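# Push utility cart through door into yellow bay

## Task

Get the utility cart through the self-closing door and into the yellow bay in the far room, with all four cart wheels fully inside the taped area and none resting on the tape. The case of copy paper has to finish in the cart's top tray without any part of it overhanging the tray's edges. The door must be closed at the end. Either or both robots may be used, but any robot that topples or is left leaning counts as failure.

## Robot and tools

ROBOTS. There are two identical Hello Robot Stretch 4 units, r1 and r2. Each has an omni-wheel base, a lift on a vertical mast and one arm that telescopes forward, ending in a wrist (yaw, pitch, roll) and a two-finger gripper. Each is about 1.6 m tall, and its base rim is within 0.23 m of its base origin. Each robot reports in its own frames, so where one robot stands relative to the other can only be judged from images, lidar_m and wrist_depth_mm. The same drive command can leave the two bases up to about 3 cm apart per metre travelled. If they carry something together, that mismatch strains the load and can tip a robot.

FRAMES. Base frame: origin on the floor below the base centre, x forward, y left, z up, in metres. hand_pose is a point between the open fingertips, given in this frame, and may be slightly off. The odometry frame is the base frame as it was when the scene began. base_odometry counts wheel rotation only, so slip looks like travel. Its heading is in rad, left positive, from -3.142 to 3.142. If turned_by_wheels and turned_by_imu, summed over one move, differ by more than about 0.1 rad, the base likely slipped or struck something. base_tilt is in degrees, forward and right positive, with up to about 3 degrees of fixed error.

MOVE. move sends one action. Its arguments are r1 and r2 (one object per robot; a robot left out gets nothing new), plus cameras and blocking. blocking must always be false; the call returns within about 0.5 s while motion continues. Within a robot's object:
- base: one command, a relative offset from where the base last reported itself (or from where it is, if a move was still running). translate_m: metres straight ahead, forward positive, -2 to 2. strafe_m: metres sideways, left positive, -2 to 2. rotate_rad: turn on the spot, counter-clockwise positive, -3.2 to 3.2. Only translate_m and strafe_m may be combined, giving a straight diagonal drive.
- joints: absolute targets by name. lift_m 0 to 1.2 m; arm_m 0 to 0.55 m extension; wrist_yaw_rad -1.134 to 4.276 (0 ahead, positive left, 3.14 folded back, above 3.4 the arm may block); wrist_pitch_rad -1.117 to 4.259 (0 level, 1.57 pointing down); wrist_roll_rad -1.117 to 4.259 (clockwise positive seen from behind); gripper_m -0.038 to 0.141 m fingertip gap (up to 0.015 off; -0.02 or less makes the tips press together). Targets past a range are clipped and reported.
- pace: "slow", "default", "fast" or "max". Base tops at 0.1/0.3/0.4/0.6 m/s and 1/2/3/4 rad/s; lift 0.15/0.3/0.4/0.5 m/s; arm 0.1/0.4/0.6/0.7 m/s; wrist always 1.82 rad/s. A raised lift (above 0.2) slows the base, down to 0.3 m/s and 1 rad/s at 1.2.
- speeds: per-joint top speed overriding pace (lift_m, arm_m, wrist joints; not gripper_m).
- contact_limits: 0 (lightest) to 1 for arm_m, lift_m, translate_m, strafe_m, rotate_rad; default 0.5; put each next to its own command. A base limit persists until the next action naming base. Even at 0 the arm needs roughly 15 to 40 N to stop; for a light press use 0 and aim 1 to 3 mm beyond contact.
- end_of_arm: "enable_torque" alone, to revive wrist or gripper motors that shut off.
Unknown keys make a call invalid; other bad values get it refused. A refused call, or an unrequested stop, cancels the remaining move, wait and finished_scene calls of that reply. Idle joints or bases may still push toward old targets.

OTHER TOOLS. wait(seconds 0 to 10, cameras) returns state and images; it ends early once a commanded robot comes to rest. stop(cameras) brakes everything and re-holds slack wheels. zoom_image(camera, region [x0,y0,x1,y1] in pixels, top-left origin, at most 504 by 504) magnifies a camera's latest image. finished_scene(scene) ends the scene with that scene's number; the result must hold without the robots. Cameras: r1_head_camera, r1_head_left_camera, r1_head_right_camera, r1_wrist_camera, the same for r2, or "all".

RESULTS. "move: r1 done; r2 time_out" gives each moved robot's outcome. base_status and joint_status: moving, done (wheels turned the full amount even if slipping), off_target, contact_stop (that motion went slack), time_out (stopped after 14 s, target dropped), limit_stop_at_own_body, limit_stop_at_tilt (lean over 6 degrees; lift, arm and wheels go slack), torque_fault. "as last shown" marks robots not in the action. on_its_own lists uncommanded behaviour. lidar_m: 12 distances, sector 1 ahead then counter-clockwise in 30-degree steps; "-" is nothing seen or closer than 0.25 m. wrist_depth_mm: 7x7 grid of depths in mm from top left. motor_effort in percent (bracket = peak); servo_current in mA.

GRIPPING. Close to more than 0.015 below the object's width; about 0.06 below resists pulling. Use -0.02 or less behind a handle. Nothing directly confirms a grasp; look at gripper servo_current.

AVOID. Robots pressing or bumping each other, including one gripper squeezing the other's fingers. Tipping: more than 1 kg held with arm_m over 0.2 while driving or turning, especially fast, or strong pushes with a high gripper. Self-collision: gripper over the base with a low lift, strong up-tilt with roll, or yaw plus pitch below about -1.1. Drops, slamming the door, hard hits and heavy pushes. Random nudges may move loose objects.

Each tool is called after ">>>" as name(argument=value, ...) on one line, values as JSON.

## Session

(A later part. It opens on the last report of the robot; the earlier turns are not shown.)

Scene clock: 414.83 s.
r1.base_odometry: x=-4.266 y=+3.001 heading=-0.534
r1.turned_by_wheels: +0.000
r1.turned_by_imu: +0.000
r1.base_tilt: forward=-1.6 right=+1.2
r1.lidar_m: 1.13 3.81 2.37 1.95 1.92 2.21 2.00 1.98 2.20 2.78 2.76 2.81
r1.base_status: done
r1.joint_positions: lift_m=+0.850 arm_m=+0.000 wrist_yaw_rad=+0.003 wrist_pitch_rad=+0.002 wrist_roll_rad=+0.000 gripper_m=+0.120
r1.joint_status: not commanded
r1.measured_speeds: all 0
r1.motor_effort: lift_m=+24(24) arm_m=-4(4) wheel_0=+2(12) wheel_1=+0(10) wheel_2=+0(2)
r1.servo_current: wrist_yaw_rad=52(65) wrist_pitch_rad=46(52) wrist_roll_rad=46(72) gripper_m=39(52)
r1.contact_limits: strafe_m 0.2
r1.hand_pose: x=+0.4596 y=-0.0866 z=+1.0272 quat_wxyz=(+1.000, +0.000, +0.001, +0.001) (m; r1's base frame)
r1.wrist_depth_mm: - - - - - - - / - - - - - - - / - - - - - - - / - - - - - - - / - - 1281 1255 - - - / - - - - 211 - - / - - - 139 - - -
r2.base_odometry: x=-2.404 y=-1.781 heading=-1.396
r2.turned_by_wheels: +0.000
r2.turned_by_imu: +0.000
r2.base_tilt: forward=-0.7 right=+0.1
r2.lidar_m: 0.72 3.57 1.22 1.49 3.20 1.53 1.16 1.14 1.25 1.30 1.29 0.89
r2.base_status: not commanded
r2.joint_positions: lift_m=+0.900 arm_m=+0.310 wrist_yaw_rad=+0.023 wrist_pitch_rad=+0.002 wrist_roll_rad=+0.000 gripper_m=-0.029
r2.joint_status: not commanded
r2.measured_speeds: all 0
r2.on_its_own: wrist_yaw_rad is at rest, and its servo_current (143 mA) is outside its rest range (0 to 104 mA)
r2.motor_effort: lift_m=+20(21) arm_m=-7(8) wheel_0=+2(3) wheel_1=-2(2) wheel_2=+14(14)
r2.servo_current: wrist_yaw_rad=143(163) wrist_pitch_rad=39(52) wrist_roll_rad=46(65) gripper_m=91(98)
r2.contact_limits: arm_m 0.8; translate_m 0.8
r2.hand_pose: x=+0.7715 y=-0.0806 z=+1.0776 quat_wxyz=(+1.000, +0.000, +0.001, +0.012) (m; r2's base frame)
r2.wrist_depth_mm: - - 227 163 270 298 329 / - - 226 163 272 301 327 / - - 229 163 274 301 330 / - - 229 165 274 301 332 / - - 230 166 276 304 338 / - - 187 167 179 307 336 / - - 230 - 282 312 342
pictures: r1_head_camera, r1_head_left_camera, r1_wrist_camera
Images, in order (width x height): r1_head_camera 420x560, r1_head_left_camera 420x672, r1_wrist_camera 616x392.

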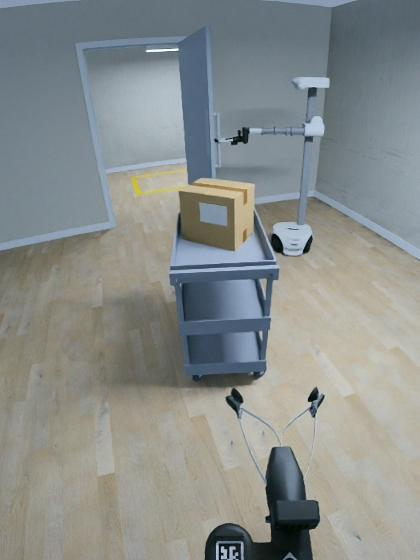

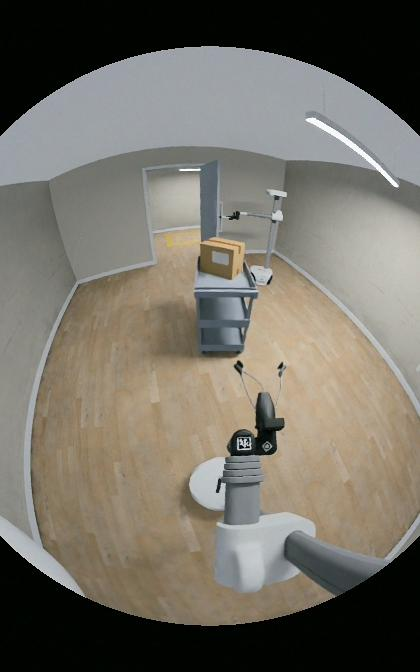

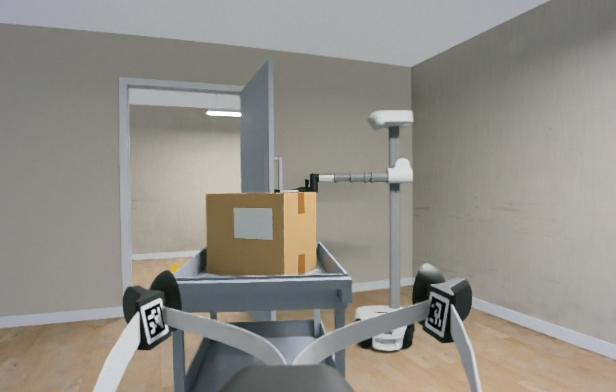

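>>> move(blocking=false, cameras=[], r1={"base":{"rotate_rad":0.11},"joints":{"lift_m":0.62,"gripper_m":0.14}})

>>> wait(seconds=2, cameras=["r1_head_camera","r1_wrist_camera"])

Scene clock: 442.17 s.
move: r1 moving
r1.base_odometry: x=-4.266 y=+3.001 heading=-0.424
r1.turned_by_wheels: +0.110
r1.turned_by_imu: +0.110
r1.base_tilt: forward=-1.6 right=+1.3
r1.lidar_m: 1.12 3.70 2.20 1.90 1.93 2.24 1.96 2.00 2.36 2.76 2.76 1.17
r1.base_status: rotate_rad moving
r1.joint_positions: lift_m=+0.813 arm_m=+0.000 wrist_yaw_rad=+0.003 wrist_pitch_rad=+0.002 wrist_roll_rad=+0.000 gripper_m=+0.132
r1.joint_status: lift_m moving; gripper_m moving
r1.measured_speeds: translate_m=+0.000 strafe_m=+0.000 rotate_rad=+0.000 lift_m=-0.146 arm_m=+0.000 wrist_yaw_rad=+0.000 wrist_pitch_rad=+0.000 wrist_roll_rad=+0.000
r1.motor_effort: lift_m=+12(22) arm_m=-4(4) wheel_0=-1(7) wheel_1=+0(7) wheel_2=-2(6)
r1.servo_current: wrist_yaw_rad=39(52) wrist_pitch_rad=39(46) wrist_roll_rad=39(52) gripper_m=65(72)
r1.hand_pose: x=+0.4595 y=-0.0867 z=+0.9902 quat_wxyz=(+1.000, +0.000, +0.001, +0.001) (m; r1's base frame)
r1.wrist_depth_mm: - - - - - - - / - - - - - - - / - - - - - - - / - - - 1281 - - - / - - - 1281 - - - / - 210 - - 189 196 - / - - - 142 - - -
r2.base_odometry: x=-2.404 y=-1.781 heading=-1.396
r2.turned_by_wheels: +0.000
r2.turned_by_imu: +0.000
r2.base_tilt: forward=-0.6 right=+0.1
r2.lidar_m: 0.72 3.58 1.18 1.48 3.24 1.51 1.19 1.14 1.24 1.32 1.28 0.91
r2.base_status: not commanded
r2.joint_positions: lift_m=+0.900 arm_m=+0.310 wrist_yaw_rad=+0.023 wrist_pitch_rad=+0.002 wrist_roll_rad=+0.000 gripper_m=-0.029
r2.joint_status: not commanded
r2.measured_speeds: all 0
r2.motor_effort: lift_m=+20(20) arm_m=-8(8) wheel_0=+2(3) wheel_1=-1(2) wheel_2=+14(14)
r2.servo_current: wrist_yaw_rad=150(150) wrist_pitch_rad=46(46) wrist_roll_rad=46(59) gripper_m=85(91)
r2.contact_limits: arm_m 0.8; translate_m 0.8
r2.hand_pose: x=+0.7715 y=-0.0806 z=+1.0776 quat_wxyz=(+1.000, +0.000, +0.001, +0.012) (m; r2's base frame)
r2.wrist_depth_mm: - - 227 163 270 298 327 / - - 227 162 271 301 329 / - - 229 164 273 301 332 / - - 230 165 273 303 336 / - - 231 166 276 304 336 / - - 186 167 179 307 338 / - - 230 - 282 314 342
pictures: none
No camera images: "cameras" was empty.

Scene clock: 443.70 s.
earlier move: r1 done
r1.base_odometry: x=-4.266 y=+3.001 heading=-0.424
r1.turned_by_wheels: +0.000
r1.turned_by_imu: +0.000
r1.base_tilt: forward=-1.6 right=+1.3
r1.lidar_m: 1.12 3.72 2.24 1.93 1.93 2.23 1.98 1.99 2.39 2.77 2.78 1.18
r1.base_status: done
r1.joint_positions: lift_m=+0.621 arm_m=+0.000 wrist_yaw_rad=+0.003 wrist_pitch_rad=+0.002 wrist_roll_rad=+0.000 gripper_m=+0.140
r1.joint_status: all done
r1.measured_speeds: all 0
r1.motor_effort: lift_m=+13(22) arm_m=-4(4) wheel_0=-1(7) wheel_1=+0(7) wheel_2=-1(6)
r1.servo_current: wrist_yaw_rad=46(65) wrist_pitch_rad=33(52) wrist_roll_rad=52(59) gripper_m=46(72)
r1.hand_pose: x=+0.4595 y=-0.0867 z=+0.7981 quat_wxyz=(+1.000, +0.000, +0.001, +0.001) (m; r1's base frame)
r1.wrist_depth_mm: - - - - - - - / - - - - - - - / - - - 1308 - - - / - - - 1281 - - - / - - - - - - - / - 208 - - 191 196 - / 1921 1863 1808 136 1863 1756 1921
r2.base_odometry: x=-2.404 y=-1.781 heading=-1.396
r2.turned_by_wheels: +0.000
r2.turned_by_imu: +0.000
r2.base_tilt: forward=-0.6 right=+0.1
r2.lidar_m: 0.68 3.59 1.19 1.45 3.25 1.54 1.18 1.14 1.26 1.30 1.28 0.89
r2.base_status: not commanded
r2.joint_positions: lift_m=+0.900 arm_m=+0.310 wrist_yaw_rad=+0.023 wrist_pitch_rad=+0.002 wrist_roll_rad=+0.000 gripper_m=-0.029
r2.joint_status: not commanded
r2.measured_speeds: all 0
r2.on_its_own: wrist_yaw_rad is at rest, and its servo_current (143 mA) is outside its rest range (0 to 104 mA)
r2.motor_effort: lift_m=+20(21) arm_m=-8(8) wheel_0=+3(3) wheel_1=-2(2) wheel_2=+14(14)
r2.servo_current: wrist_yaw_rad=143(156) wrist_pitch_rad=39(46) wrist_roll_rad=46(59) gripper_m=91(98)
r2.contact_limits: arm_m 0.8; translate_m 0.8
r2.hand_pose: x=+0.7715 y=-0.0806 z=+1.0776 quat_wxyz=(+1.000, +0.000, +0.001, +0.012) (m; r2's base frame)
r2.wrist_depth_mm: - - 227 163 270 300 329 / - - 227 162 272 300 330 / - - 228 163 273 301 332 / - - 229 165 274 303 334 / - - 231 166 276 304 332 / - - 187 167 179 307 338 / - - 230 - 283 314 342
wait: 1.53 of 2 s (r1 has come to rest)
pictures: r1_head_camera, r1_wrist_camera
Images, in order (width x height): r1_head_camera 420x560, r1_wrist_camera 616x392.

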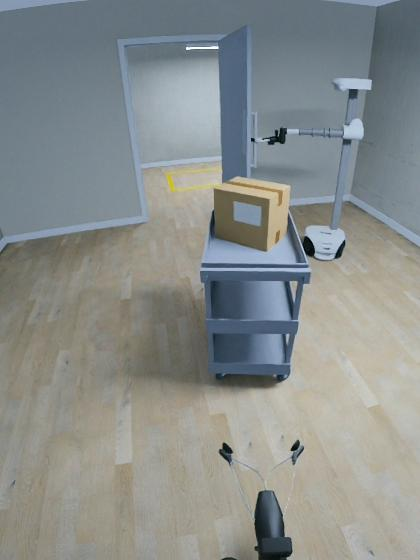

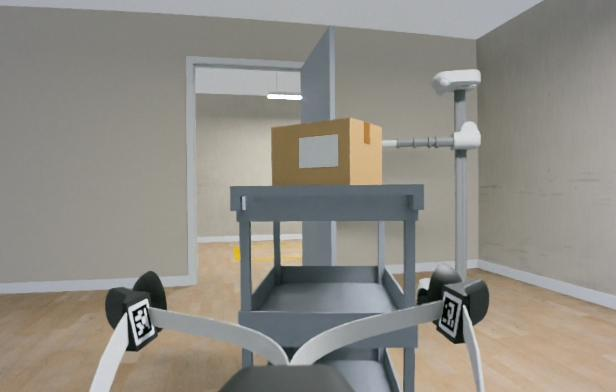

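>>> move(blocking=false, cameras=[], r1={"base":{"rotate_rad":-0.04},"joints":{"lift_m":0.613,"wrist_roll_rad":1.57,"arm_m":0.1}})

>>> wait(seconds=2, cameras=[])

>>> move(blocking=false, cameras=[], r1={"base":{"translate_m":0.45}})

>>> wait(seconds=3, cameras=["r1_head_camera","r1_wrist_camera"])

Scene clock: 456.80 s.
move: r1 moving
r1.base_odometry: x=-4.266 y=+3.002 heading=-0.464
r1.turned_by_wheels: -0.040
r1.turned_by_imu: -0.040
r1.base_tilt: forward=-1.6 right=+1.2
r1.lidar_m: 1.13 3.80 2.29 1.92 1.93 2.26 1.97 1.97 2.31 2.76 2.76 2.79
r1.base_status: rotate_rad moving
r1.joint_positions: lift_m=+0.614 arm_m=+0.051 wrist_yaw_rad=+0.002 wrist_pitch_rad=+0.002 wrist_roll_rad=+0.580 gripper_m=+0.140
r1.joint_status: lift_m moving; arm_m moving; wrist_roll_rad moving
r1.measured_speeds: translate_m=+0.000 strafe_m=+0.000 rotate_rad=+0.000 lift_m=+0.000 arm_m=+0.195 wrist_yaw_rad=+0.000 wrist_pitch_rad=+0.000 wrist_roll_rad=+1.818
r1.motor_effort: lift_m=+14(14) arm_m=+6(8) wheel_0=+2(5) wheel_1=+0(5) wheel_2=+0(3)
r1.servo_current: wrist_yaw_rad=59(59) wrist_pitch_rad=39(52) wrist_roll_rad=85(104) gripper_m=39(46)
r1.hand_pose: x=+0.5101 y=-0.0868 z=+0.7911 quat_wxyz=(+0.958, +0.286, +0.001, +0.001) (m; r1's base frame)
r1.wrist_depth_mm: - - - - - - - / - - - - - - - / - - - 1255 - - - / - - 1308 1182 - - - / - - - - - - 1661 / - 209 - 1499 191 196 1366 / - - - 143 - 1182 1160
r2.base_odometry: x=-2.404 y=-1.781 heading=-1.396
r2.turned_by_wheels: +0.000
r2.turned_by_imu: +0.000
r2.base_tilt: forward=-0.6 right=+0.1
r2.lidar_m: 0.72 3.56 1.22 1.47 3.24 1.52 1.17 1.15 1.26 1.31 1.25 0.90
r2.base_status: not commanded
r2.joint_positions: lift_m=+0.900 arm_m=+0.310 wrist_yaw_rad=+0.023 wrist_pitch_rad=+0.002 wrist_roll_rad=+0.000 gripper_m=-0.029
r2.joint_status: not commanded
r2.measured_speeds: all 0
r2.motor_effort: lift_m=+20(20) arm_m=-7(8) wheel_0=+2(3) wheel_1=-2(2) wheel_2=+14(14)
r2.servo_current: wrist_yaw_rad=143(143) wrist_pitch_rad=46(46) wrist_roll_rad=33(59) gripper_m=85(91)
r2.contact_limits: arm_m 0.8; translate_m 0.8
r2.hand_pose: x=+0.7715 y=-0.0806 z=+1.0776 quat_wxyz=(+1.000, +0.000, +0.001, +0.012) (m; r2's base frame)
r2.wrist_depth_mm: - - 227 164 271 298 327 / - - 227 163 273 301 330 / - - 229 163 272 301 330 / - - 231 165 273 303 332 / - - 231 166 276 304 336 / - - 187 167 180 307 338 / - - 229 - 283 314 342
pictures: none
No camera images: "cameras" was empty.

Scene clock: 457.83 s.
earlier move: r1 done
r1.base_odometry: x=-4.266 y=+3.002 heading=-0.464
r1.turned_by_wheels: +0.000
r1.turned_by_imu: +0.000
r1.base_tilt: forward=-1.6 right=+1.3
r1.lidar_m: 1.14 3.80 2.27 1.93 1.93 2.27 1.96 1.98 2.33 2.77 2.76 2.76
r1.base_status: done
r1.joint_positions: lift_m=+0.614 arm_m=+0.100 wrist_yaw_rad=+0.002 wrist_pitch_rad=+0.002 wrist_roll_rad=+1.568 gripper_m=+0.140
r1.joint_status: all done
r1.measured_speeds: all 0
r1.motor_effort: lift_m=+12(14) arm_m=+5(8) wheel_0=+3(5) wheel_1=+0(5) wheel_2=+0(3)
r1.servo_current: wrist_yaw_rad=72(78) wrist_pitch_rad=39(52) wrist_roll_rad=46(104) gripper_m=39(52)
r1.hand_pose: x=+0.5594 y=-0.0868 z=+0.7911 quat_wxyz=(+0.708, +0.706, +0.002, +0.000) (m; r1's base frame)
r1.wrist_depth_mm: - - - - - 1537 1098 / - - - - - 1576 1118 / - - - - 1430 - 878 / - - 1160 - - 1430 891 / - - 1255 - 1255 - 904 / - 210 - - 212 197 1098 / - - - 149 - 1661 1138
r2.base_odometry: x=-2.404 y=-1.781 heading=-1.396
r2.turned_by_wheels: +0.000
r2.turned_by_imu: +0.000
r2.base_tilt: forward=-0.7 right=+0.0
r2.lidar_m: 0.71 3.57 1.19 1.48 3.26 1.53 1.18 1.16 1.25 1.29 1.29 0.89
r2.base_status: not commanded
r2.joint_positions: lift_m=+0.900 arm_m=+0.310 wrist_yaw_rad=+0.023 wrist_pitch_rad=+0.002 wrist_roll_rad=+0.000 gripper_m=-0.029
r2.joint_status: not commanded
r2.measured_speeds: all 0
r2.on_its_own: wrist_yaw_rad is at rest, and its servo_current (130 mA) is outside its rest range (0 to 104 mA)
r2.motor_effort: lift_m=+20(20) arm_m=-7(8) wheel_0=+2(3) wheel_1=-2(2) wheel_2=+14(14)
r2.servo_current: wrist_yaw_rad=130(156) wrist_pitch_rad=39(46) wrist_roll_rad=39(65) gripper_m=85(98)
r2.contact_limits: arm_m 0.8; translate_m 0.8
r2.hand_pose: x=+0.7715 y=-0.0806 z=+1.0776 quat_wxyz=(+1.000, +0.000, +0.001, +0.012) (m; r2's base frame)
r2.wrist_depth_mm: - - 227 164 271 298 329 / - - 229 162 272 301 329 / - - 229 164 273 301 330 / - - 230 165 274 303 332 / - - 230 166 274 303 334 / - - 187 167 179 306 336 / - - 230 - 282 312 342
wait: 1.03 of 2 s (r1 has come to rest)
pictures: none
No camera images: "cameras" was empty.

Scene clock: 458.33 s.
move: r1 moving
r1.base_odometry: x=-4.238 y=+2.988 heading=-0.463
r1.turned_by_wheels: +0.000
r1.turned_by_imu: +0.000
r1.base_tilt: forward=-1.6 right=+1.3
r1.lidar_m: 1.10 3.78 2.28 1.93 1.92 2.27 2.01 1.99 2.33 2.73 2.75 1.15
r1.base_status: translate_m moving
r1.joint_positions: lift_m=+0.614 arm_m=+0.100 wrist_yaw_rad=+0.002 wrist_pitch_rad=+0.002 wrist_roll_rad=+1.568 gripper_m=+0.140
r1.joint_status: not commanded
r1.measured_speeds: translate_m=+0.121 strafe_m=+0.002 rotate_rad=+0.000 lift_m=+0.000 arm_m=+0.000 wrist_yaw_rad=+0.000 wrist_pitch_rad=+0.000 wrist_roll_rad=+0.000
r1.motor_effort: lift_m=+12(13) arm_m=+5(5) wheel_0=+5(8) wheel_1=+6(7) wheel_2=-8(9)
r1.servo_current: wrist_yaw_rad=33(65) wrist_pitch_rad=39(46) wrist_roll_rad=52(59) gripper_m=39(46)
r1.hand_pose: x=+0.5594 y=-0.0868 z=+0.7911 quat_wxyz=(+0.708, +0.706, +0.002, +0.000) (m; r1's base frame)
r1.wrist_depth_mm: - - - - - 1618 1098 / - - - - - 1618 1138 / - - - - 854 891 866 / - - 1098 - 866 1397 854 / - - 1229 - 842 1430 866 / - 210 - - 209 196 1025 / - - - 149 - 1618 1160
r2.base_odometry: x=-2.404 y=-1.781 heading=-1.396
r2.turned_by_wheels: +0.000
r2.turned_by_imu: +0.000
r2.base_tilt: forward=-0.6 right=+0.0
r2.lidar_m: 0.70 3.56 1.20 1.48 3.25 1.54 1.17 1.15 1.27 1.32 1.29 0.90
r2.base_status: not commanded
r2.joint_positions: lift_m=+0.900 arm_m=+0.310 wrist_yaw_rad=+0.023 wrist_pitch_rad=+0.002 wrist_roll_rad=+0.000 gripper_m=-0.029
r2.joint_status: not commanded
r2.measured_speeds: all 0
r2.motor_effort: lift_m=+20(20) arm_m=-8(8) wheel_0=+2(3) wheel_1=-2(2) wheel_2=+14(14)
r2.servo_current: wrist_yaw_rad=143(150) wrist_pitch_rad=39(39) wrist_roll_rad=39(52) gripper_m=85(98)
r2.contact_limits: arm_m 0.8; translate_m 0.8
r2.hand_pose: x=+0.7715 y=-0.0806 z=+1.0776 quat_wxyz=(+1.000, +0.000, +0.001, +0.012) (m; r2's base frame)
r2.wrist_depth_mm: - - 226 164 271 298 327 / - - 227 162 272 298 329 / - - 229 163 272 301 330 / - - 230 165 274 303 332 / - - 230 166 277 306 336 / - - 187 167 179 309 338 / - - 230 - 283 314 340
pictures: none
No camera images: "cameras" was empty.

Scene clock: 460.83 s.
earlier move: r1 done
r1.base_odometry: x=-3.864 y=+2.800 heading=-0.463
r1.turned_by_wheels: +0.000
r1.turned_by_imu: +0.000
r1.base_tilt: forward=-1.6 right=+1.3
r1.lidar_m: 0.68 3.39 2.42 2.07 2.06 2.42 2.41 2.42 2.82 2.66 2.63 0.72
r1.base_status: done
r1.joint_positions: lift_m=+0.613 arm_m=+0.100 wrist_yaw_rad=+0.002 wrist_pitch_rad=+0.002 wrist_roll_rad=+1.568 gripper_m=+0.140
r1.joint_status: not commanded
r1.measured_speeds: all 0
r1.motor_effort: lift_m=+13(13) arm_m=+5(5) wheel_0=+3(9) wheel_1=+1(7) wheel_2=+0(10)
r1.servo_current: wrist_yaw_rad=46(78) wrist_pitch_rad=39(52) wrist_roll_rad=52(72) gripper_m=46(46)
r1.hand_pose: x=+0.5594 y=-0.0868 z=+0.7911 quat_wxyz=(+0.708, +0.706, +0.002, +0.000) (m; r1's base frame)
r1.wrist_depth_mm: - - - - - 1537 1098 / - - - 442 - 442 436 / - - 759 - - - 439 / - 691 661 - - - 436 / - - 699 - - - 442 / - 209 375 439 741 196 442 / - - - 143 - 654 -
r2.base_odometry: x=-2.404 y=-1.781 heading=-1.396
r2.turned_by_wheels: +0.000
r2.turned_by_imu: +0.000
r2.base_tilt: forward=-0.6 right=+0.1
r2.lidar_m: 0.72 3.58 1.16 1.48 3.24 1.50 1.18 1.15 1.25 1.31 1.29 0.91
r2.base_status: not commanded
r2.joint_positions: lift_m=+0.900 arm_m=+0.310 wrist_yaw_rad=+0.023 wrist_pitch_rad=+0.002 wrist_roll_rad=+0.000 gripper_m=-0.029
r2.joint_status: not commanded
r2.measured_speeds: all 0
r2.on_its_own: wrist_yaw_rad is at rest, and its servo_current (143 mA) is outside its rest range (0 to 104 mA)
r2.motor_effort: lift_m=+20(21) arm_m=-8(8) wheel_0=+3(3) wheel_1=-2(2) wheel_2=+14(14)
r2.servo_current: wrist_yaw_rad=143(150) wrist_pitch_rad=39(46) wrist_roll_rad=39(59) gripper_m=91(98)
r2.contact_limits: arm_m 0.8; translate_m 0.8
r2.hand_pose: x=+0.7715 y=-0.0806 z=+1.0776 quat_wxyz=(+1.000, +0.000, +0.001, +0.012) (m; r2's base frame)
r2.wrist_depth_mm: - - 227 163 271 298 330 / - - 227 163 272 298 329 / - - 229 163 273 301 330 / - - 229 165 274 303 332 / - - 231 166 276 304 336 / - - 187 167 179 307 338 / - - 230 - 283 314 342
wait: 2.50 of 3 s (r1 has come to rest)
pictures: r1_head_camera, r1_wrist_camera
Images, in order (width x height): r1_head_camera 420x560, r1_wrist_camera 616x392.

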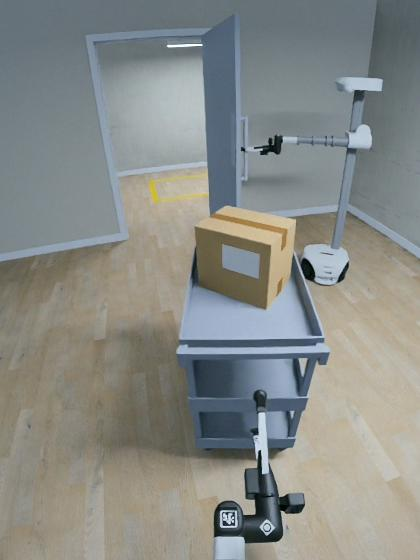

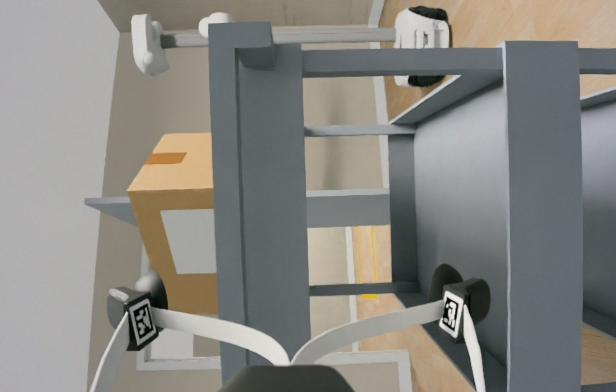

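>>> move(blocking=false, cameras=[], r1={"base":{"translate_m":0.14},"joints":{"lift_m":0.70}})

>>> wait(seconds=2, cameras=["r1_head_camera","r1_wrist_camera"])

Scene clock: 475.60 s.
move: r1 moving
r1.base_odometry: x=-3.836 y=+2.787 heading=-0.463
r1.turned_by_wheels: +0.000
r1.turned_by_imu: +0.000
r1.base_tilt: forward=-1.6 right=+1.3
r1.lidar_m: 0.64 3.37 2.42 2.08 2.07 2.45 2.46 2.44 2.84 2.61 2.63 0.71
r1.base_status: translate_m moving
r1.joint_positions: lift_m=+0.650 arm_m=+0.100 wrist_yaw_rad=+0.002 wrist_pitch_rad=+0.002 wrist_roll_rad=+1.568 gripper_m=+0.140
r1.joint_status: lift_m moving
r1.measured_speeds: translate_m=+0.121 strafe_m=-0.001 rotate_rad=+0.006 lift_m=+0.146 arm_m=+0.000 wrist_yaw_rad=+0.000 wrist_pitch_rad=+0.000 wrist_roll_rad=+0.000
r1.motor_effort: lift_m=+27(27) arm_m=+5(5) wheel_0=+7(8) wheel_1=+5(7) wheel_2=-9(10)
r1.servo_current: wrist_yaw_rad=46(59) wrist_pitch_rad=39(46) wrist_roll_rad=59(65) gripper_m=46(46)
r1.hand_pose: x=+0.5594 y=-0.0868 z=+0.8280 quat_wxyz=(+0.708, +0.706, +0.002, +0.000) (m; r1's base frame)
r1.wrist_depth_mm: - - - - - 1499 1098 / - - - - - 549 - / - - 741 410 - - - / - - 634 407 - - - / - - 699 410 - - - / - 210 732 410 211 194 - / - - - 143 - - -
r2.base_odometry: x=-2.404 y=-1.781 heading=-1.396
r2.turned_by_wheels: +0.000
r2.turned_by_imu: +0.000
r2.base_tilt: forward=-0.7 right=+0.1
r2.lidar_m: 0.71 3.59 1.21 1.45 3.27 1.53 1.17 1.14 1.27 1.32 1.29 0.92
r2.base_status: not commanded
r2.joint_positions: lift_m=+0.900 arm_m=+0.310 wrist_yaw_rad=+0.023 wrist_pitch_rad=+0.002 wrist_roll_rad=+0.000 gripper_m=-0.029
r2.joint_status: not commanded
r2.measured_speeds: all 0
r2.motor_effort: lift_m=+20(20) arm_m=-8(8) wheel_0=+3(3) wheel_1=-2(2) wheel_2=+14(14)
r2.servo_current: wrist_yaw_rad=137(150) wrist_pitch_rad=33(46) wrist_roll_rad=52(52) gripper_m=98(98)
r2.contact_limits: arm_m 0.8; translate_m 0.8
r2.hand_pose: x=+0.7715 y=-0.0806 z=+1.0776 quat_wxyz=(+1.000, +0.000, +0.001, +0.012) (m; r2's base frame)
r2.wrist_depth_mm: - - 226 163 271 297 329 / - - 228 162 271 298 329 / - - 228 163 273 301 330 / - - 229 165 273 303 332 / - - 231 166 274 304 338 / - - 187 167 179 307 336 / - - 230 - 283 312 342
pictures: none
No camera images: "cameras" was empty.

Scene clock: 476.90 s.
earlier move: r1 done
r1.base_odometry: x=-3.739 y=+2.738 heading=-0.463
r1.turned_by_wheels: +0.000
r1.turned_by_imu: +0.000
r1.base_tilt: forward=-1.6 right=+1.3
r1.lidar_m: 0.55 3.25 2.45 2.11 2.10 2.44 2.54 2.54 2.96 2.61 2.62 0.56
r1.base_status: done
r1.joint_positions: lift_m=+0.699 arm_m=+0.100 wrist_yaw_rad=+0.002 wrist_pitch_rad=+0.002 wrist_roll_rad=+1.568 gripper_m=+0.140
r1.joint_status: all done
r1.measured_speeds: all 0
r1.motor_effort: lift_m=+25(27) arm_m=+5(5) wheel_0=+2(8) wheel_1=+3(7) wheel_2=+0(10)
r1.servo_current: wrist_yaw_rad=39(65) wrist_pitch_rad=46(46) wrist_roll_rad=39(65) gripper_m=39(52)
r1.hand_pose: x=+0.5594 y=-0.0868 z=+0.8771 quat_wxyz=(+0.708, +0.706, +0.002, +0.000) (m; r1's base frame)
r1.wrist_depth_mm: - - - - 291 322 421 / - - - - 294 1808 - / - - 634 591 294 - - / - - 525 512 297 - - / - - 569 549 296 - - / - 210 603 615 191 194 - / - - - 143 300 1756 -
r2.base_odometry: x=-2.404 y=-1.781 heading=-1.396
r2.turned_by_wheels: +0.000
r2.turned_by_imu: +0.000
r2.base_tilt: forward=-0.6 right=+0.1
r2.lidar_m: 0.72 3.58 1.19 1.45 3.25 1.51 1.18 1.15 1.27 1.32 1.28 0.93
r2.base_status: not commanded
r2.joint_positions: lift_m=+0.900 arm_m=+0.310 wrist_yaw_rad=+0.023 wrist_pitch_rad=+0.002 wrist_roll_rad=+0.000 gripper_m=-0.029
r2.joint_status: not commanded
r2.measured_speeds: all 0
r2.on_its_own: wrist_yaw_rad is at rest, and its servo_current (143 mA) is outside its rest range (0 to 104 mA)
r2.motor_effort: lift_m=+20(20) arm_m=-8(8) wheel_0=+3(3) wheel_1=-2(2) wheel_2=+14(14)
r2.servo_current: wrist_yaw_rad=143(150) wrist_pitch_rad=39(46) wrist_roll_rad=59(65) gripper_m=85(98)
r2.contact_limits: arm_m 0.8; translate_m 0.8
r2.hand_pose: x=+0.7715 y=-0.0806 z=+1.0776 quat_wxyz=(+1.000, +0.000, +0.001, +0.012) (m; r2's base frame)
r2.wrist_depth_mm: - - 226 164 271 298 327 / - - 227 162 272 300 329 / - - 229 163 273 300 332 / - - 229 165 274 303 334 / - - 230 166 276 304 334 / - - 187 167 179 306 338 / - - 230 - 282 314 343
wait: 1.30 of 2 s (r1 has come to rest)
pictures: r1_head_camera, r1_wrist_camera
Images, in order (width x height): r1_head_camera 420x560, r1_wrist_camera 616x392.

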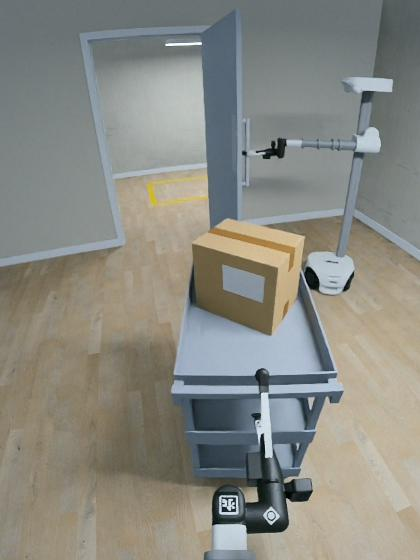

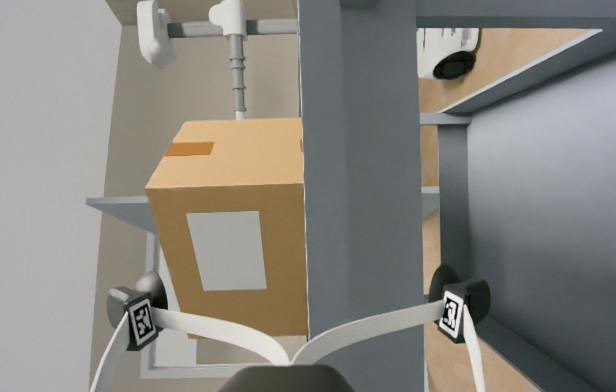

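>>> move(blocking=false, cameras=[], r1={"joints":{"lift_m":0.664}})

>>> wait(seconds=1, cameras=[])

>>> move(blocking=false, cameras=[], r1={"joints":{"arm_m":0.2},"pace":"slow","contact_limits":{"arm_m":0.1}})

>>> wait(seconds=2, cameras=["r1_head_camera","r1_wrist_camera"])

Scene clock: 486.83 s.
move: r1 moving
r1.base_odometry: x=-3.739 y=+2.738 heading=-0.463
r1.turned_by_wheels: +0.000
r1.turned_by_imu: +0.000
r1.base_tilt: forward=-1.5 right=+1.3
r1.lidar_m: 0.54 3.23 2.46 2.12 2.10 2.47 2.55 2.55 2.99 2.59 2.61 0.58
r1.base_status: not commanded
r1.joint_positions: lift_m=+0.670 arm_m=+0.100 wrist_yaw_rad=+0.002 wrist_pitch_rad=+0.002 wrist_roll_rad=+1.568 gripper_m=+0.140
r1.joint_status: lift_m moving
r1.measured_speeds: translate_m=+0.000 strafe_m=+0.000 rotate_rad=+0.000 lift_m=-0.062 arm_m=+0.000 wrist_yaw_rad=+0.000 wrist_pitch_rad=+0.000 wrist_roll_rad=+0.000
r1.motor_effort: lift_m=+11(23) arm_m=+5(5) wheel_0=+2(3) wheel_1=+3(3) wheel_2=+0(0)
r1.servo_current: wrist_yaw_rad=52(59) wrist_pitch_rad=39(52) wrist_roll_rad=33(59) gripper_m=46(46)
r1.hand_pose: x=+0.5594 y=-0.0868 z=+0.8476 quat_wxyz=(+0.708, +0.706, +0.002, +0.000) (m; r1's base frame)
r1.wrist_depth_mm: - - - - 300 325 325 / - - - - 1921 1921 - / - - 627 - 296 - - / - 544 525 235 296 - - / - - 574 - 297 - - / - 209 609 236 191 195 - / - - - 142 - 1983 -
r2.base_odometry: x=-2.404 y=-1.781 heading=-1.396
r2.turned_by_wheels: +0.000
r2.turned_by_imu: +0.000
r2.base_tilt: forward=-0.6 right=+0.0
r2.lidar_m: 0.72 3.59 1.20 1.47 3.20 1.52 1.19 1.16 1.27 1.31 1.27 0.89
r2.base_status: not commanded
r2.joint_positions: lift_m=+0.900 arm_m=+0.310 wrist_yaw_rad=+0.023 wrist_pitch_rad=+0.002 wrist_roll_rad=+0.000 gripper_m=-0.029
r2.joint_status: not commanded
r2.measured_speeds: all 0
r2.motor_effort: lift_m=+20(20) arm_m=-8(8) wheel_0=+3(3) wheel_1=-2(2) wheel_2=+14(14)
r2.servo_current: wrist_yaw_rad=143(156) wrist_pitch_rad=39(39) wrist_roll_rad=39(52) gripper_m=85(98)
r2.contact_limits: arm_m 0.8; translate_m 0.8
r2.hand_pose: x=+0.7715 y=-0.0806 z=+1.0776 quat_wxyz=(+1.000, +0.000, +0.001, +0.012) (m; r2's base frame)
r2.wrist_depth_mm: - - 226 163 270 297 327 / - - 227 162 273 300 329 / - - 229 164 272 301 330 / - - 229 165 274 303 332 / - - 230 166 274 304 334 / - - 187 167 179 307 338 / - - 229 - 283 312 338
pictures: none
No camera images: "cameras" was empty.

Scene clock: 487.30 s.
earlier move: r1 done
r1.base_odometry: x=-3.739 y=+2.738 heading=-0.463
r1.turned_by_wheels: +0.000
r1.turned_by_imu: +0.000
r1.base_tilt: forward=-1.6 right=+1.3
r1.lidar_m: 0.54 3.26 2.45 2.12 2.12 2.45 2.56 2.54 2.98 2.60 2.60 0.58
r1.base_status: not commanded
r1.joint_positions: lift_m=+0.665 arm_m=+0.100 wrist_yaw_rad=+0.002 wrist_pitch_rad=+0.002 wrist_roll_rad=+1.568 gripper_m=+0.140
r1.joint_status: all done
r1.measured_speeds: all 0
r1.motor_effort: lift_m=+13(23) arm_m=+5(5) wheel_0=+2(3) wheel_1=+3(3) wheel_2=+0(0)
r1.servo_current: wrist_yaw_rad=46(59) wrist_pitch_rad=39(52) wrist_roll_rad=52(59) gripper_m=46(46)
r1.hand_pose: x=+0.5594 y=-0.0868 z=+0.8421 quat_wxyz=(+0.708, +0.706, +0.002, +0.000) (m; r1's base frame)
r1.wrist_depth_mm: - - - - 301 325 325 / - - - - 1863 1808 - / - - 634 - 296 - - / - 535 525 - - - - / - - 569 - 297 - - / - 209 597 - 210 195 - / - - - 142 - 1921 -
r2.base_odometry: x=-2.404 y=-1.781 heading=-1.396
r2.turned_by_wheels: +0.000
r2.turned_by_imu: +0.000
r2.base_tilt: forward=-0.6 right=+0.0
r2.lidar_m: 0.72 3.58 1.20 1.48 3.27 1.51 1.19 1.16 1.27 1.29 1.29 0.91
r2.base_status: not commanded
r2.joint_positions: lift_m=+0.900 arm_m=+0.310 wrist_yaw_rad=+0.023 wrist_pitch_rad=+0.002 wrist_roll_rad=+0.000 gripper_m=-0.029
r2.joint_status: not commanded
r2.measured_speeds: all 0
r2.on_its_own: wrist_yaw_rad is at rest, and its servo_current (150 mA) is outside its rest range (0 to 104 mA)
r2.motor_effort: lift_m=+20(20) arm_m=-8(8) wheel_0=+3(3) wheel_1=-2(2) wheel_2=+14(14)
r2.servo_current: wrist_yaw_rad=150(156) wrist_pitch_rad=39(46) wrist_roll_rad=46(52) gripper_m=85(98)
r2.contact_limits: arm_m 0.8; translate_m 0.8
r2.hand_pose: x=+0.7715 y=-0.0806 z=+1.0776 quat_wxyz=(+1.000, +0.000, +0.001, +0.012) (m; r2's base frame)
r2.wrist_depth_mm: - - 227 163 271 298 327 / - - 227 163 272 298 330 / - - 229 163 273 300 332 / - - 229 165 274 303 334 / - - 231 166 277 306 336 / - - 187 167 179 307 338 / - - 230 - 282 312 342
wait: 0.47 of 1 s (r1 has come to rest)
pictures: none
No camera images: "cameras" was empty.

Scene clock: 487.80 s.
move: r1 moving
r1.base_odometry: x=-3.739 y=+2.738 heading=-0.463
r1.turned_by_wheels: +0.000
r1.turned_by_imu: +0.000
r1.base_tilt: forward=-1.6 right=+1.3
r1.lidar_m: 0.56 3.24 2.48 2.09 2.09 2.45 2.56 2.57 2.96 2.59 2.61 0.57
r1.base_status: not commanded
r1.joint_positions: lift_m=+0.665 arm_m=+0.113 wrist_yaw_rad=+0.002 wrist_pitch_rad=+0.002 wrist_roll_rad=+1.568 gripper_m=+0.140
r1.joint_status: arm_m moving
r1.measured_speeds: translate_m=+0.000 strafe_m=+0.000 rotate_rad=+0.000 lift_m=+0.000 arm_m=+0.049 wrist_yaw_rad=+0.000 wrist_pitch_rad=+0.000 wrist_roll_rad=+0.000
r1.motor_effort: lift_m=+13(13) arm_m=+5(7) wheel_0=+2(3) wheel_1=+3(3) wheel_2=+0(0)
r1.servo_current: wrist_yaw_rad=65(65) wrist_pitch_rad=39(46) wrist_roll_rad=52(65) gripper_m=46(46)
r1.contact_limits: arm_m 0.1
r1.hand_pose: x=+0.5720 y=-0.0868 z=+0.8421 quat_wxyz=(+0.708, +0.706, +0.002, +0.000) (m; r1's base frame)
r1.wrist_depth_mm: - - 1983 - 289 1618 436 / - - - - 1863 1808 - / - - 615 - 283 - - / - 521 512 - - - - / - - 554 - - - - / - 209 591 - 209 195 - / - - - 142 - 1921 -
r2.base_odometry: x=-2.404 y=-1.781 heading=-1.396
r2.turned_by_wheels: +0.000
r2.turned_by_imu: +0.000
r2.base_tilt: forward=-0.6 right=+0.0
r2.lidar_m: 0.70 3.59 1.17 1.46 3.22 1.54 1.17 1.14 1.22 1.30 1.28 0.90
r2.base_status: not commanded
r2.joint_positions: lift_m=+0.900 arm_m=+0.310 wrist_yaw_rad=+0.023 wrist_pitch_rad=+0.002 wrist_roll_rad=+0.000 gripper_m=-0.029
r2.joint_status: not commanded
r2.measured_speeds: all 0
r2.motor_effort: lift_m=+20(20) arm_m=-8(8) wheel_0=+3(3) wheel_1=-2(2) wheel_2=+14(14)
r2.servo_current: wrist_yaw_rad=137(150) wrist_pitch_rad=39(46) wrist_roll_rad=46(59) gripper_m=78(91)
r2.contact_limits: arm_m 0.8; translate_m 0.8
r2.hand_pose: x=+0.7715 y=-0.0806 z=+1.0776 quat_wxyz=(+1.000, +0.000, +0.001, +0.012) (m; r2's base frame)
r2.wrist_depth_mm: - - 226 163 272 297 327 / - - 228 163 272 300 329 / - - 228 164 273 300 332 / - - 229 165 274 303 332 / - - 230 166 274 304 336 / - - 186 167 179 306 340 / - - 230 - 282 315 342
pictures: none
No camera images: "cameras" was empty.

Scene clock: 489.60 s.
earlier move: r1 done
r1.base_odometry: x=-3.739 y=+2.738 heading=-0.463
r1.turned_by_wheels: +0.000
r1.turned_by_imu: +0.000
r1.base_tilt: forward=-1.6 right=+1.3
r1.lidar_m: 0.55 3.25 2.45 2.11 2.10 2.44 2.55 2.55 2.98 2.59 2.59 0.57
r1.base_status: not commanded
r1.joint_positions: lift_m=+0.665 arm_m=+0.200 wrist_yaw_rad=+0.000 wrist_pitch_rad=+0.001 wrist_roll_rad=+1.568 gripper_m=+0.140
r1.joint_status: all done
r1.measured_speeds: all 0
r1.motor_effort: lift_m=+13(13) arm_m=+7(10) wheel_0=+2(3) wheel_1=+2(3) wheel_2=-1(1)
r1.servo_current: wrist_yaw_rad=52(72) wrist_pitch_rad=46(46) wrist_roll_rad=52(65) gripper_m=52(52)
r1.contact_limits: arm_m 0.1
r1.hand_pose: x=+0.6590 y=-0.0875 z=+0.8423 quat_wxyz=(+0.708, +0.706, +0.000, -0.001) (m; r1's base frame)
r1.wrist_depth_mm: - - 1921 211 211 1708 1205 / - - - 210 211 1708 - / - - 591 210 210 - - / - 445 445 208 209 - - / - 459 459 208 208 - - / - 201 492 207 207 186 - / - - 549 144 207 1808 -
r2.base_odometry: x=-2.404 y=-1.781 heading=-1.396
r2.turned_by_wheels: +0.000
r2.turned_by_imu: +0.000
r2.base_tilt: forward=-0.6 right=+0.1
r2.lidar_m: 0.72 3.60 1.19 1.48 3.23 1.49 1.17 1.15 1.27 1.31 1.29 0.90
r2.base_status: not commanded
r2.joint_positions: lift_m=+0.900 arm_m=+0.310 wrist_yaw_rad=+0.023 wrist_pitch_rad=+0.002 wrist_roll_rad=+0.000 gripper_m=-0.029
r2.joint_status: not commanded
r2.measured_speeds: all 0
r2.on_its_own: wrist_yaw_rad is at rest, and its servo_current (143 mA) is outside its rest range (0 to 104 mA)
r2.motor_effort: lift_m=+20(20) arm_m=-7(8) wheel_0=+3(3) wheel_1=-2(2) wheel_2=+14(14)
r2.servo_current: wrist_yaw_rad=143(150) wrist_pitch_rad=39(46) wrist_roll_rad=52(59) gripper_m=85(98)
r2.contact_limits: arm_m 0.8; translate_m 0.8
r2.hand_pose: x=+0.7715 y=-0.0806 z=+1.0776 quat_wxyz=(+1.000, +0.000, +0.001, +0.012) (m; r2's base frame)
r2.wrist_depth_mm: - - 226 163 271 300 327 / - - 227 162 273 301 330 / - - 229 164 273 300 330 / - - 230 165 274 304 334 / - - 230 165 276 304 336 / - - 187 167 180 307 338 / - - 229 - 283 314 342
wait: 1.80 of 2 s (r1 has come to rest)
pictures: r1_head_camera, r1_wrist_camera
Images, in order (width x height): r1_head_camera 420x560, r1_wrist_camera 616x392.

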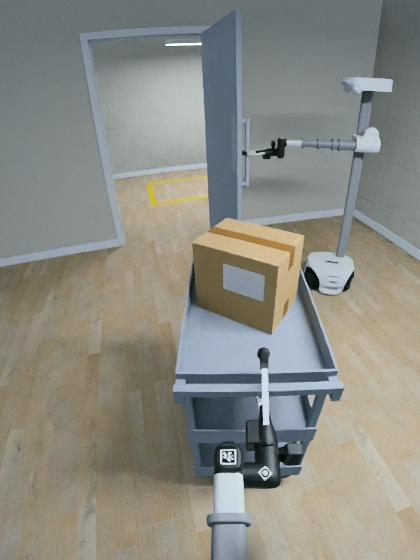

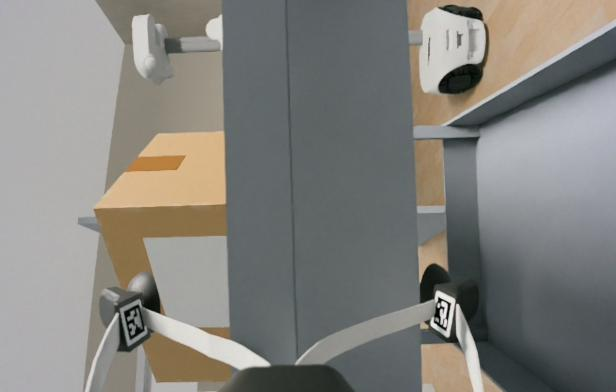

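>>> move(blocking=false, cameras=[], r1={"joints":{"arm_m":0.228,"lift_m":0.66},"pace":"slow","contact_limits":{"arm_m":0.1}})

>>> wait(seconds=1, cameras=[])

>>> move(blocking=false, cameras=[], r1={"joints":{"gripper_m":0.03}})

>>> wait(seconds=2, cameras=["r1_head_camera","r1_wrist_camera"])

Scene clock: 496.53 s.
move: r1 moving
r1.base_odometry: x=-3.739 y=+2.738 heading=-0.463
r1.turned_by_wheels: +0.000
r1.turned_by_imu: +0.000
r1.base_tilt: forward=-1.6 right=+1.3
r1.lidar_m: 0.56 3.23 2.45 2.11 2.11 2.48 2.56 2.56 2.97 2.59 2.60 0.57
r1.base_status: not commanded
r1.joint_positions: lift_m=+0.661 arm_m=+0.212 wrist_yaw_rad=-0.001 wrist_pitch_rad=+0.000 wrist_roll_rad=+1.568 gripper_m=+0.140
r1.joint_status: lift_m moving; arm_m moving
r1.measured_speeds: translate_m=+0.000 strafe_m=+0.000 rotate_rad=+0.000 lift_m=+0.000 arm_m=+0.049 wrist_yaw_rad=-0.002 wrist_pitch_rad=-0.001 wrist_roll_rad=+0.000
r1.motor_effort: lift_m=+12(15) arm_m=+8(9) wheel_0=+3(3) wheel_1=+3(3) wheel_2=-3(3)
r1.servo_current: wrist_yaw_rad=46(72) wrist_pitch_rad=46(46) wrist_roll_rad=46(65) gripper_m=46(46)
r1.contact_limits: arm_m 0.1
r1.hand_pose: x=+0.6714 y=-0.0878 z=+0.8389 quat_wxyz=(+0.708, +0.706, -0.001, +0.000) (m; r1's base frame)
r1.wrist_depth_mm: - - - 204 205 1618 1205 / - - - 204 203 1756 - / - - 597 203 203 - - / - 445 430 202 203 - - / - 449 452 200 202 - - / - 208 488 200 201 - - / - 559 158 141 199 - -
r2.base_odometry: x=-2.404 y=-1.781 heading=-1.396
r2.turned_by_wheels: +0.000
r2.turned_by_imu: +0.000
r2.base_tilt: forward=-0.7 right=+0.0
r2.lidar_m: 0.72 3.58 1.18 1.48 3.22 1.54 1.20 1.15 1.25 1.30 1.27 0.91
r2.base_status: not commanded
r2.joint_positions: lift_m=+0.900 arm_m=+0.310 wrist_yaw_rad=+0.023 wrist_pitch_rad=+0.002 wrist_roll_rad=+0.000 gripper_m=-0.029
r2.joint_status: not commanded
r2.measured_speeds: all 0
r2.motor_effort: lift_m=+20(20) arm_m=-7(8) wheel_0=+3(3) wheel_1=-1(2) wheel_2=+14(14)
r2.servo_current: wrist_yaw_rad=143(143) wrist_pitch_rad=39(46) wrist_roll_rad=39(59) gripper_m=91(91)
r2.contact_limits: arm_m 0.8; translate_m 0.8
r2.hand_pose: x=+0.7715 y=-0.0806 z=+1.0776 quat_wxyz=(+1.000, +0.000, +0.001, +0.012) (m; r2's base frame)
r2.wrist_depth_mm: - - 227 163 271 297 329 / - - 228 162 271 301 329 / - - 229 164 274 301 329 / - - 229 165 276 303 332 / - - 230 166 276 304 334 / - - 187 167 179 307 336 / - - 229 - 282 312 342
pictures: none
No camera images: "cameras" was empty.

Scene clock: 497.37 s.
earlier move: r1 done
r1.base_odometry: x=-3.739 y=+2.738 heading=-0.463
r1.turned_by_wheels: +0.000
r1.turned_by_imu: +0.000
r1.base_tilt: forward=-1.6 right=+1.2
r1.lidar_m: 0.58 3.25 2.46 2.11 2.11 2.46 2.56 2.56 2.98 2.61 2.60 0.60
r1.base_status: not commanded
r1.joint_positions: lift_m=+0.661 arm_m=+0.228 wrist_yaw_rad=-0.002 wrist_pitch_rad=-0.002 wrist_roll_rad=+1.568 gripper_m=+0.140
r1.joint_status: all done
r1.measured_speeds: all 0
r1.motor_effort: lift_m=+11(15) arm_m=+6(11) wheel_0=+2(3) wheel_1=+3(3) wheel_2=-4(4)
r1.servo_current: wrist_yaw_rad=52(72) wrist_pitch_rad=39(46) wrist_roll_rad=46(65) gripper_m=46(46)
r1.contact_limits: arm_m 0.1
r1.hand_pose: x=+0.6869 y=-0.0879 z=+0.8394 quat_wxyz=(+0.708, +0.706, -0.001, +0.000) (m; r1's base frame)
r1.wrist_depth_mm: - - - 208 208 1618 1229 / - - - 207 207 1618 - / - - 597 206 207 - - / - 449 436 206 206 - - / - 455 455 205 205 - - / - 193 492 204 204 186 - / - - 544 144 204 1808 -
r2.base_odometry: x=-2.404 y=-1.781 heading=-1.396
r2.turned_by_wheels: +0.000
r2.turned_by_imu: +0.000
r2.base_tilt: forward=-0.7 right=+0.1
r2.lidar_m: 0.69 3.59 1.16 1.44 3.22 1.53 1.16 1.14 1.27 1.33 1.28 0.91
r2.base_status: not commanded
r2.joint_positions: lift_m=+0.900 arm_m=+0.310 wrist_yaw_rad=+0.023 wrist_pitch_rad=+0.002 wrist_roll_rad=+0.000 gripper_m=-0.029
r2.joint_status: not commanded
r2.measured_speeds: all 0
r2.on_its_own: wrist_yaw_rad is at rest, and its servo_current (137 mA) is outside its rest range (0 to 104 mA)
r2.motor_effort: lift_m=+20(20) arm_m=-8(8) wheel_0=+3(3) wheel_1=-2(2) wheel_2=+14(14)
r2.servo_current: wrist_yaw_rad=137(156) wrist_pitch_rad=46(46) wrist_roll_rad=39(59) gripper_m=85(91)
r2.contact_limits: arm_m 0.8; translate_m 0.8
r2.hand_pose: x=+0.7715 y=-0.0806 z=+1.0776 quat_wxyz=(+1.000, +0.000, +0.001, +0.012) (m; r2's base frame)
r2.wrist_depth_mm: - - 227 163 271 297 329 / - - 228 162 271 300 330 / - - 229 163 273 301 332 / - - 230 166 276 301 334 / - - 231 166 276 304 336 / - - 186 167 179 309 338 / - - 229 - 282 312 342
wait: 0.83 of 1 s (r1 has come to rest)
pictures: none
No camera images: "cameras" was empty.

Scene clock: 497.87 s.
move: r1 moving
r1.base_odometry: x=-3.739 y=+2.738 heading=-0.463
r1.turned_by_wheels: +0.000
r1.turned_by_imu: +0.000
r1.base_tilt: forward=-1.6 right=+1.3
r1.lidar_m: 0.57 3.24 2.46 2.10 2.08 2.47 2.56 2.54 2.94 2.60 2.60 0.62
r1.base_status: not commanded
r1.joint_positions: lift_m=+0.661 arm_m=+0.228 wrist_yaw_rad=-0.002 wrist_pitch_rad=-0.002 wrist_roll_rad=+1.568 gripper_m=+0.129
r1.joint_status: gripper_m moving
r1.measured_speeds: all 0
r1.motor_effort: lift_m=+11(11) arm_m=+6(7) wheel_0=+2(3) wheel_1=+3(3) wheel_2=-3(4)
r1.servo_current: wrist_yaw_rad=46(72) wrist_pitch_rad=39(46) wrist_roll_rad=59(59) gripper_m=104(104)
r1.contact_limits: arm_m 0.1
r1.hand_pose: x=+0.6869 y=-0.0879 z=+0.8394 quat_wxyz=(+0.708, +0.706, -0.001, +0.000) (m; r1's base frame)
r1.wrist_depth_mm: - - - 207 208 1618 1229 / - - - 207 206 1661 - / - - 591 206 207 - - / - 449 436 206 205 - - / - 452 455 205 205 - - / - 193 492 204 204 186 - / - - 544 144 203 1863 -
r2.base_odometry: x=-2.404 y=-1.781 heading=-1.396
r2.turned_by_wheels: +0.000
r2.turned_by_imu: +0.000
r2.base_tilt: forward=-0.7 right=+0.1
r2.lidar_m: 0.72 3.58 1.15 1.47 3.26 1.52 1.19 1.16 1.26 1.30 1.25 0.88
r2.base_status: not commanded
r2.joint_positions: lift_m=+0.900 arm_m=+0.310 wrist_yaw_rad=+0.023 wrist_pitch_rad=+0.002 wrist_roll_rad=+0.000 gripper_m=-0.029
r2.joint_status: not commanded
r2.measured_speeds: all 0
r2.motor_effort: lift_m=+20(20) arm_m=-8(8) wheel_0=+2(3) wheel_1=-2(2) wheel_2=+14(14)
r2.servo_current: wrist_yaw_rad=143(150) wrist_pitch_rad=46(46) wrist_roll_rad=52(52) gripper_m=91(98)
r2.contact_limits: arm_m 0.8; translate_m 0.8
r2.hand_pose: x=+0.7715 y=-0.0806 z=+1.0776 quat_wxyz=(+1.000, +0.000, +0.001, +0.012) (m; r2's base frame)
r2.wrist_depth_mm: - - 227 163 271 298 329 / - - 228 162 272 300 330 / - - 229 163 273 300 330 / - - 229 165 274 304 332 / - - 231 166 276 304 336 / - - 186 167 179 307 340 / - - 229 - 283 312 340
pictures: none
No camera images: "cameras" was empty.

Scene clock: 499.43 s.
earlier move: r1 done
r1.base_odometry: x=-3.739 y=+2.738 heading=-0.463
r1.turned_by_wheels: +0.000
r1.turned_by_imu: +0.000
r1.base_tilt: forward=-1.6 right=+1.3
r1.lidar_m: 0.58 3.23 2.47 2.11 2.10 2.48 2.56 2.55 2.97 2.60 2.61 0.60
r1.base_status: not commanded
r1.joint_positions: lift_m=+0.660 arm_m=+0.228 wrist_yaw_rad=-0.001 wrist_pitch_rad=+0.006 wrist_roll_rad=+1.568 gripper_m=+0.031
r1.joint_status: all done
r1.measured_speeds: all 0
r1.motor_effort: lift_m=+14(14) arm_m=-4(7) wheel_0=+1(3) wheel_1=+3(3) wheel_2=+0(4)
r1.servo_current: wrist_yaw_rad=46(72) wrist_pitch_rad=46(52) wrist_roll_rad=65(65) gripper_m=91(241)
r1.contact_limits: arm_m 0.1
r1.hand_pose: x=+0.6872 y=-0.0878 z=+0.8368 quat_wxyz=(+0.708, +0.706, +0.002, -0.003) (m; r1's base frame)
r1.wrist_depth_mm: - - - 189 190 1576 1138 / - - - 189 190 1618 - / - 504 - 190 191 - - / - 415 - 191 191 - - / - 452 433 191 194 - - / - 492 132 193 195 171 - / - 168 132 193 144 615 -
r2.base_odometry: x=-2.404 y=-1.781 heading=-1.396
r2.turned_by_wheels: +0.000
r2.turned_by_imu: +0.000
r2.base_tilt: forward=-0.6 right=+0.0
r2.lidar_m: 0.69 3.58 1.16 1.49 3.25 1.54 1.18 1.15 1.26 1.32 1.28 0.90
r2.base_status: not commanded
r2.joint_positions: lift_m=+0.900 arm_m=+0.310 wrist_yaw_rad=+0.023 wrist_pitch_rad=+0.002 wrist_roll_rad=+0.000 gripper_m=-0.029
r2.joint_status: not commanded
r2.measured_speeds: all 0
r2.on_its_own: wrist_yaw_rad is at rest, and its servo_current (137 mA) is outside its rest range (0 to 104 mA)
r2.motor_effort: lift_m=+20(20) arm_m=-7(8) wheel_0=+2(3) wheel_1=-2(2) wheel_2=+14(14)
r2.servo_current: wrist_yaw_rad=137(156) wrist_pitch_rad=39(46) wrist_roll_rad=39(59) gripper_m=91(98)
r2.contact_limits: arm_m 0.8; translate_m 0.8
r2.hand_pose: x=+0.7715 y=-0.0806 z=+1.0776 quat_wxyz=(+1.000, +0.000, +0.001, +0.012) (m; r2's base frame)
r2.wrist_depth_mm: - - 227 163 271 298 329 / - - 226 162 272 301 329 / - - 228 164 272 300 330 / - - 229 165 274 301 332 / - - 231 166 276 304 334 / - - 187 167 179 307 338 / - - 231 - 283 312 342
wait: 1.57 of 2 s (r1 has come to rest)
pictures: r1_head_camera, r1_wrist_camera
Images, in order (width x height): r1_head_camera 420x560, r1_wrist_camera 616x392.

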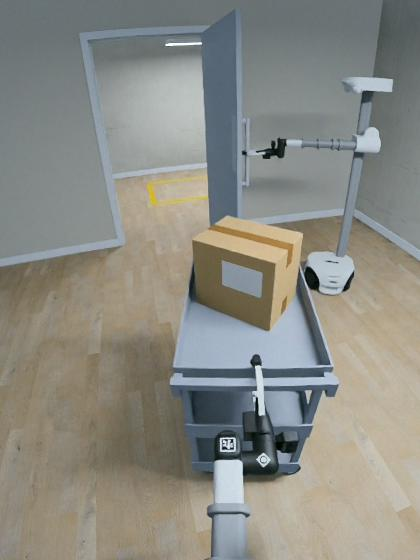

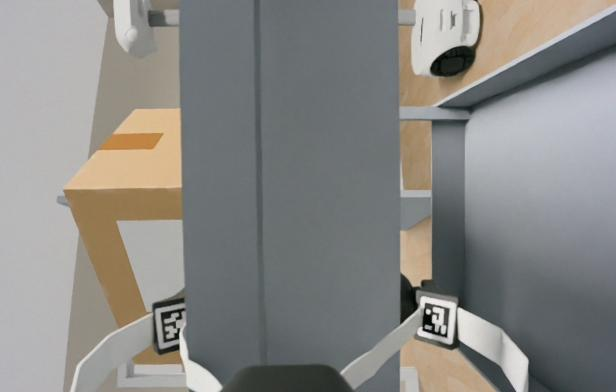

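>>> move(blocking=false, cameras=[], r1={"base":{"translate_m":0.3},"pace":"slow","contact_limits":{"translate_m":0.6}})

>>> wait(seconds=5, cameras=["r1_head_camera"])

Scene clock: 505.57 s.
move: r1 moving
r1.base_odometry: x=-3.728 y=+2.732 heading=-0.463
r1.turned_by_wheels: +0.000
r1.turned_by_imu: +0.000
r1.base_tilt: forward=-1.6 right=+1.3
r1.lidar_m: 0.58 3.24 2.44 2.11 2.10 2.46 2.56 2.56 2.99 2.60 2.60 0.59
r1.base_status: translate_m moving
r1.joint_positions: lift_m=+0.660 arm_m=+0.228 wrist_yaw_rad=-0.001 wrist_pitch_rad=+0.006 wrist_roll_rad=+1.569 gripper_m=+0.031
r1.joint_status: not commanded
r1.measured_speeds: translate_m=+0.047 strafe_m=+0.000 rotate_rad=-0.009 lift_m=+0.000 arm_m=+0.000 wrist_yaw_rad=+0.000 wrist_pitch_rad=+0.000 wrist_roll_rad=+0.011
r1.motor_effort: lift_m=+14(14) arm_m=-1(4) wheel_0=+6(8) wheel_1=+4(7) wheel_2=-5(7)
r1.servo_current: wrist_yaw_rad=52(52) wrist_pitch_rad=46(52) wrist_roll_rad=39(59) gripper_m=78(91)
r1.contact_limits: arm_m 0.1; translate_m 0.6
r1.hand_pose: x=+0.6871 y=-0.0878 z=+0.8368 quat_wxyz=(+0.708, +0.706, +0.002, -0.003) (m; r1's base frame)
r1.wrist_depth_mm: - - - 195 195 1576 1160 / - - - 194 195 1661 - / - - - 193 194 - - / - 427 407 193 193 - - / - 436 424 192 193 - - / - 469 131 191 191 171 - / - 158 132 191 161 661 -
r2.base_odometry: x=-2.404 y=-1.781 heading=-1.396
r2.turned_by_wheels: +0.000
r2.turned_by_imu: +0.000
r2.base_tilt: forward=-0.7 right=+0.1
r2.lidar_m: 0.72 3.59 1.14 1.45 3.23 1.50 1.17 1.17 1.24 1.31 1.29 0.90
r2.base_status: not commanded
r2.joint_positions: lift_m=+0.900 arm_m=+0.310 wrist_yaw_rad=+0.023 wrist_pitch_rad=+0.002 wrist_roll_rad=+0.000 gripper_m=-0.029
r2.joint_status: not commanded
r2.measured_speeds: all 0
r2.motor_effort: lift_m=+20(20) arm_m=-8(8) wheel_0=+3(3) wheel_1=-2(2) wheel_2=+14(14)
r2.servo_current: wrist_yaw_rad=143(150) wrist_pitch_rad=46(52) wrist_roll_rad=52(52) gripper_m=85(91)
r2.contact_limits: arm_m 0.8; translate_m 0.8
r2.hand_pose: x=+0.7715 y=-0.0806 z=+1.0776 quat_wxyz=(+1.000, +0.000, +0.001, +0.012) (m; r2's base frame)
r2.wrist_depth_mm: - - 226 164 271 298 329 / - - 228 162 272 300 330 / - - 229 163 273 300 330 / - - 229 166 274 303 330 / - - 230 166 276 306 336 / - - 187 167 179 309 338 / - - 230 - 283 312 342
pictures: none
No camera images: "cameras" was empty.

Scene clock: 509.33 s.
earlier move: r1 done
r1.base_odometry: x=-3.470 y=+2.604 heading=-0.462
r1.turned_by_wheels: +0.001
r1.turned_by_imu: +0.001
r1.base_tilt: forward=-1.6 right=+1.3
r1.lidar_m: 0.57 2.98 2.54 2.20 2.18 2.55 2.85 2.84 2.95 2.53 2.51 0.61
r1.base_status: done
r1.joint_positions: lift_m=+0.660 arm_m=+0.228 wrist_yaw_rad=+0.000 wrist_pitch_rad=+0.006 wrist_roll_rad=+1.569 gripper_m=+0.031
r1.joint_status: not commanded
r1.measured_speeds: all 0
r1.motor_effort: lift_m=+14(14) arm_m=+4(4) wheel_0=+7(11) wheel_1=+3(8) wheel_2=+0(12)
r1.servo_current: wrist_yaw_rad=39(78) wrist_pitch_rad=59(59) wrist_roll_rad=33(65) gripper_m=72(91)
r1.contact_limits: arm_m 0.1; translate_m 0.6
r1.hand_pose: x=+0.6873 y=-0.0873 z=+0.8368 quat_wxyz=(+0.708, +0.707, +0.002, -0.002) (m; r1's base frame)
r1.wrist_depth_mm: - - - 196 196 1430 1160 / - - - 194 195 1756 - / - - - 194 195 - - / - 424 - 194 195 - - / - 436 427 193 193 - - / - 469 132 192 193 170 - / - 158 132 191 162 173 -
r2.base_odometry: x=-2.404 y=-1.781 heading=-1.396
r2.turned_by_wheels: +0.000
r2.turned_by_imu: +0.001
r2.base_tilt: forward=-0.7 right=+0.1
r2.lidar_m: 0.71 1.23 0.95 1.96 3.27 1.54 1.16 1.16 1.27 1.30 1.27 0.90
r2.base_status: not commanded
r2.joint_positions: lift_m=+0.900 arm_m=+0.310 wrist_yaw_rad=+0.023 wrist_pitch_rad=+0.002 wrist_roll_rad=+0.000 gripper_m=-0.029
r2.joint_status: not commanded
r2.measured_speeds: all 0
r2.on_its_own: wrist_yaw_rad is at rest, and its servo_current (137 mA) is outside its rest range (0 to 104 mA)
r2.motor_effort: lift_m=+20(21) arm_m=-8(8) wheel_0=+2(3) wheel_1=-1(2) wheel_2=+14(15)
r2.servo_current: wrist_yaw_rad=137(156) wrist_pitch_rad=39(52) wrist_roll_rad=46(59) gripper_m=91(98)
r2.contact_limits: arm_m 0.8; translate_m 0.8
r2.hand_pose: x=+0.7715 y=-0.0806 z=+1.0776 quat_wxyz=(+1.000, +0.000, +0.001, +0.012) (m; r2's base frame)
r2.wrist_depth_mm: - - 226 163 271 297 327 / - - 228 163 272 300 329 / - - 229 164 273 300 329 / - - 230 165 273 304 334 / - - 231 166 276 303 336 / - - 186 167 179 307 338 / - - 229 - 282 312 340
wait: 3.77 of 5 s (r1 has come to rest)
pictures: r1_head_camera
Images, in order (width x height): r1_head_camera 420x560.

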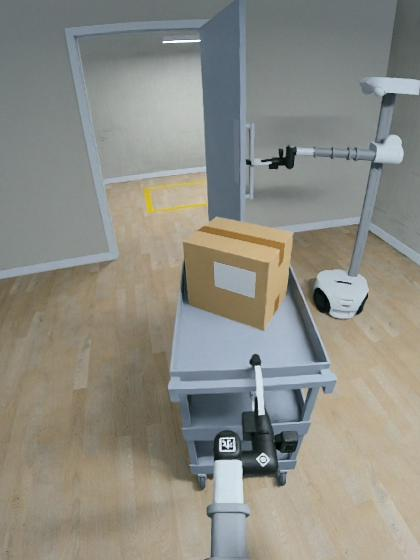

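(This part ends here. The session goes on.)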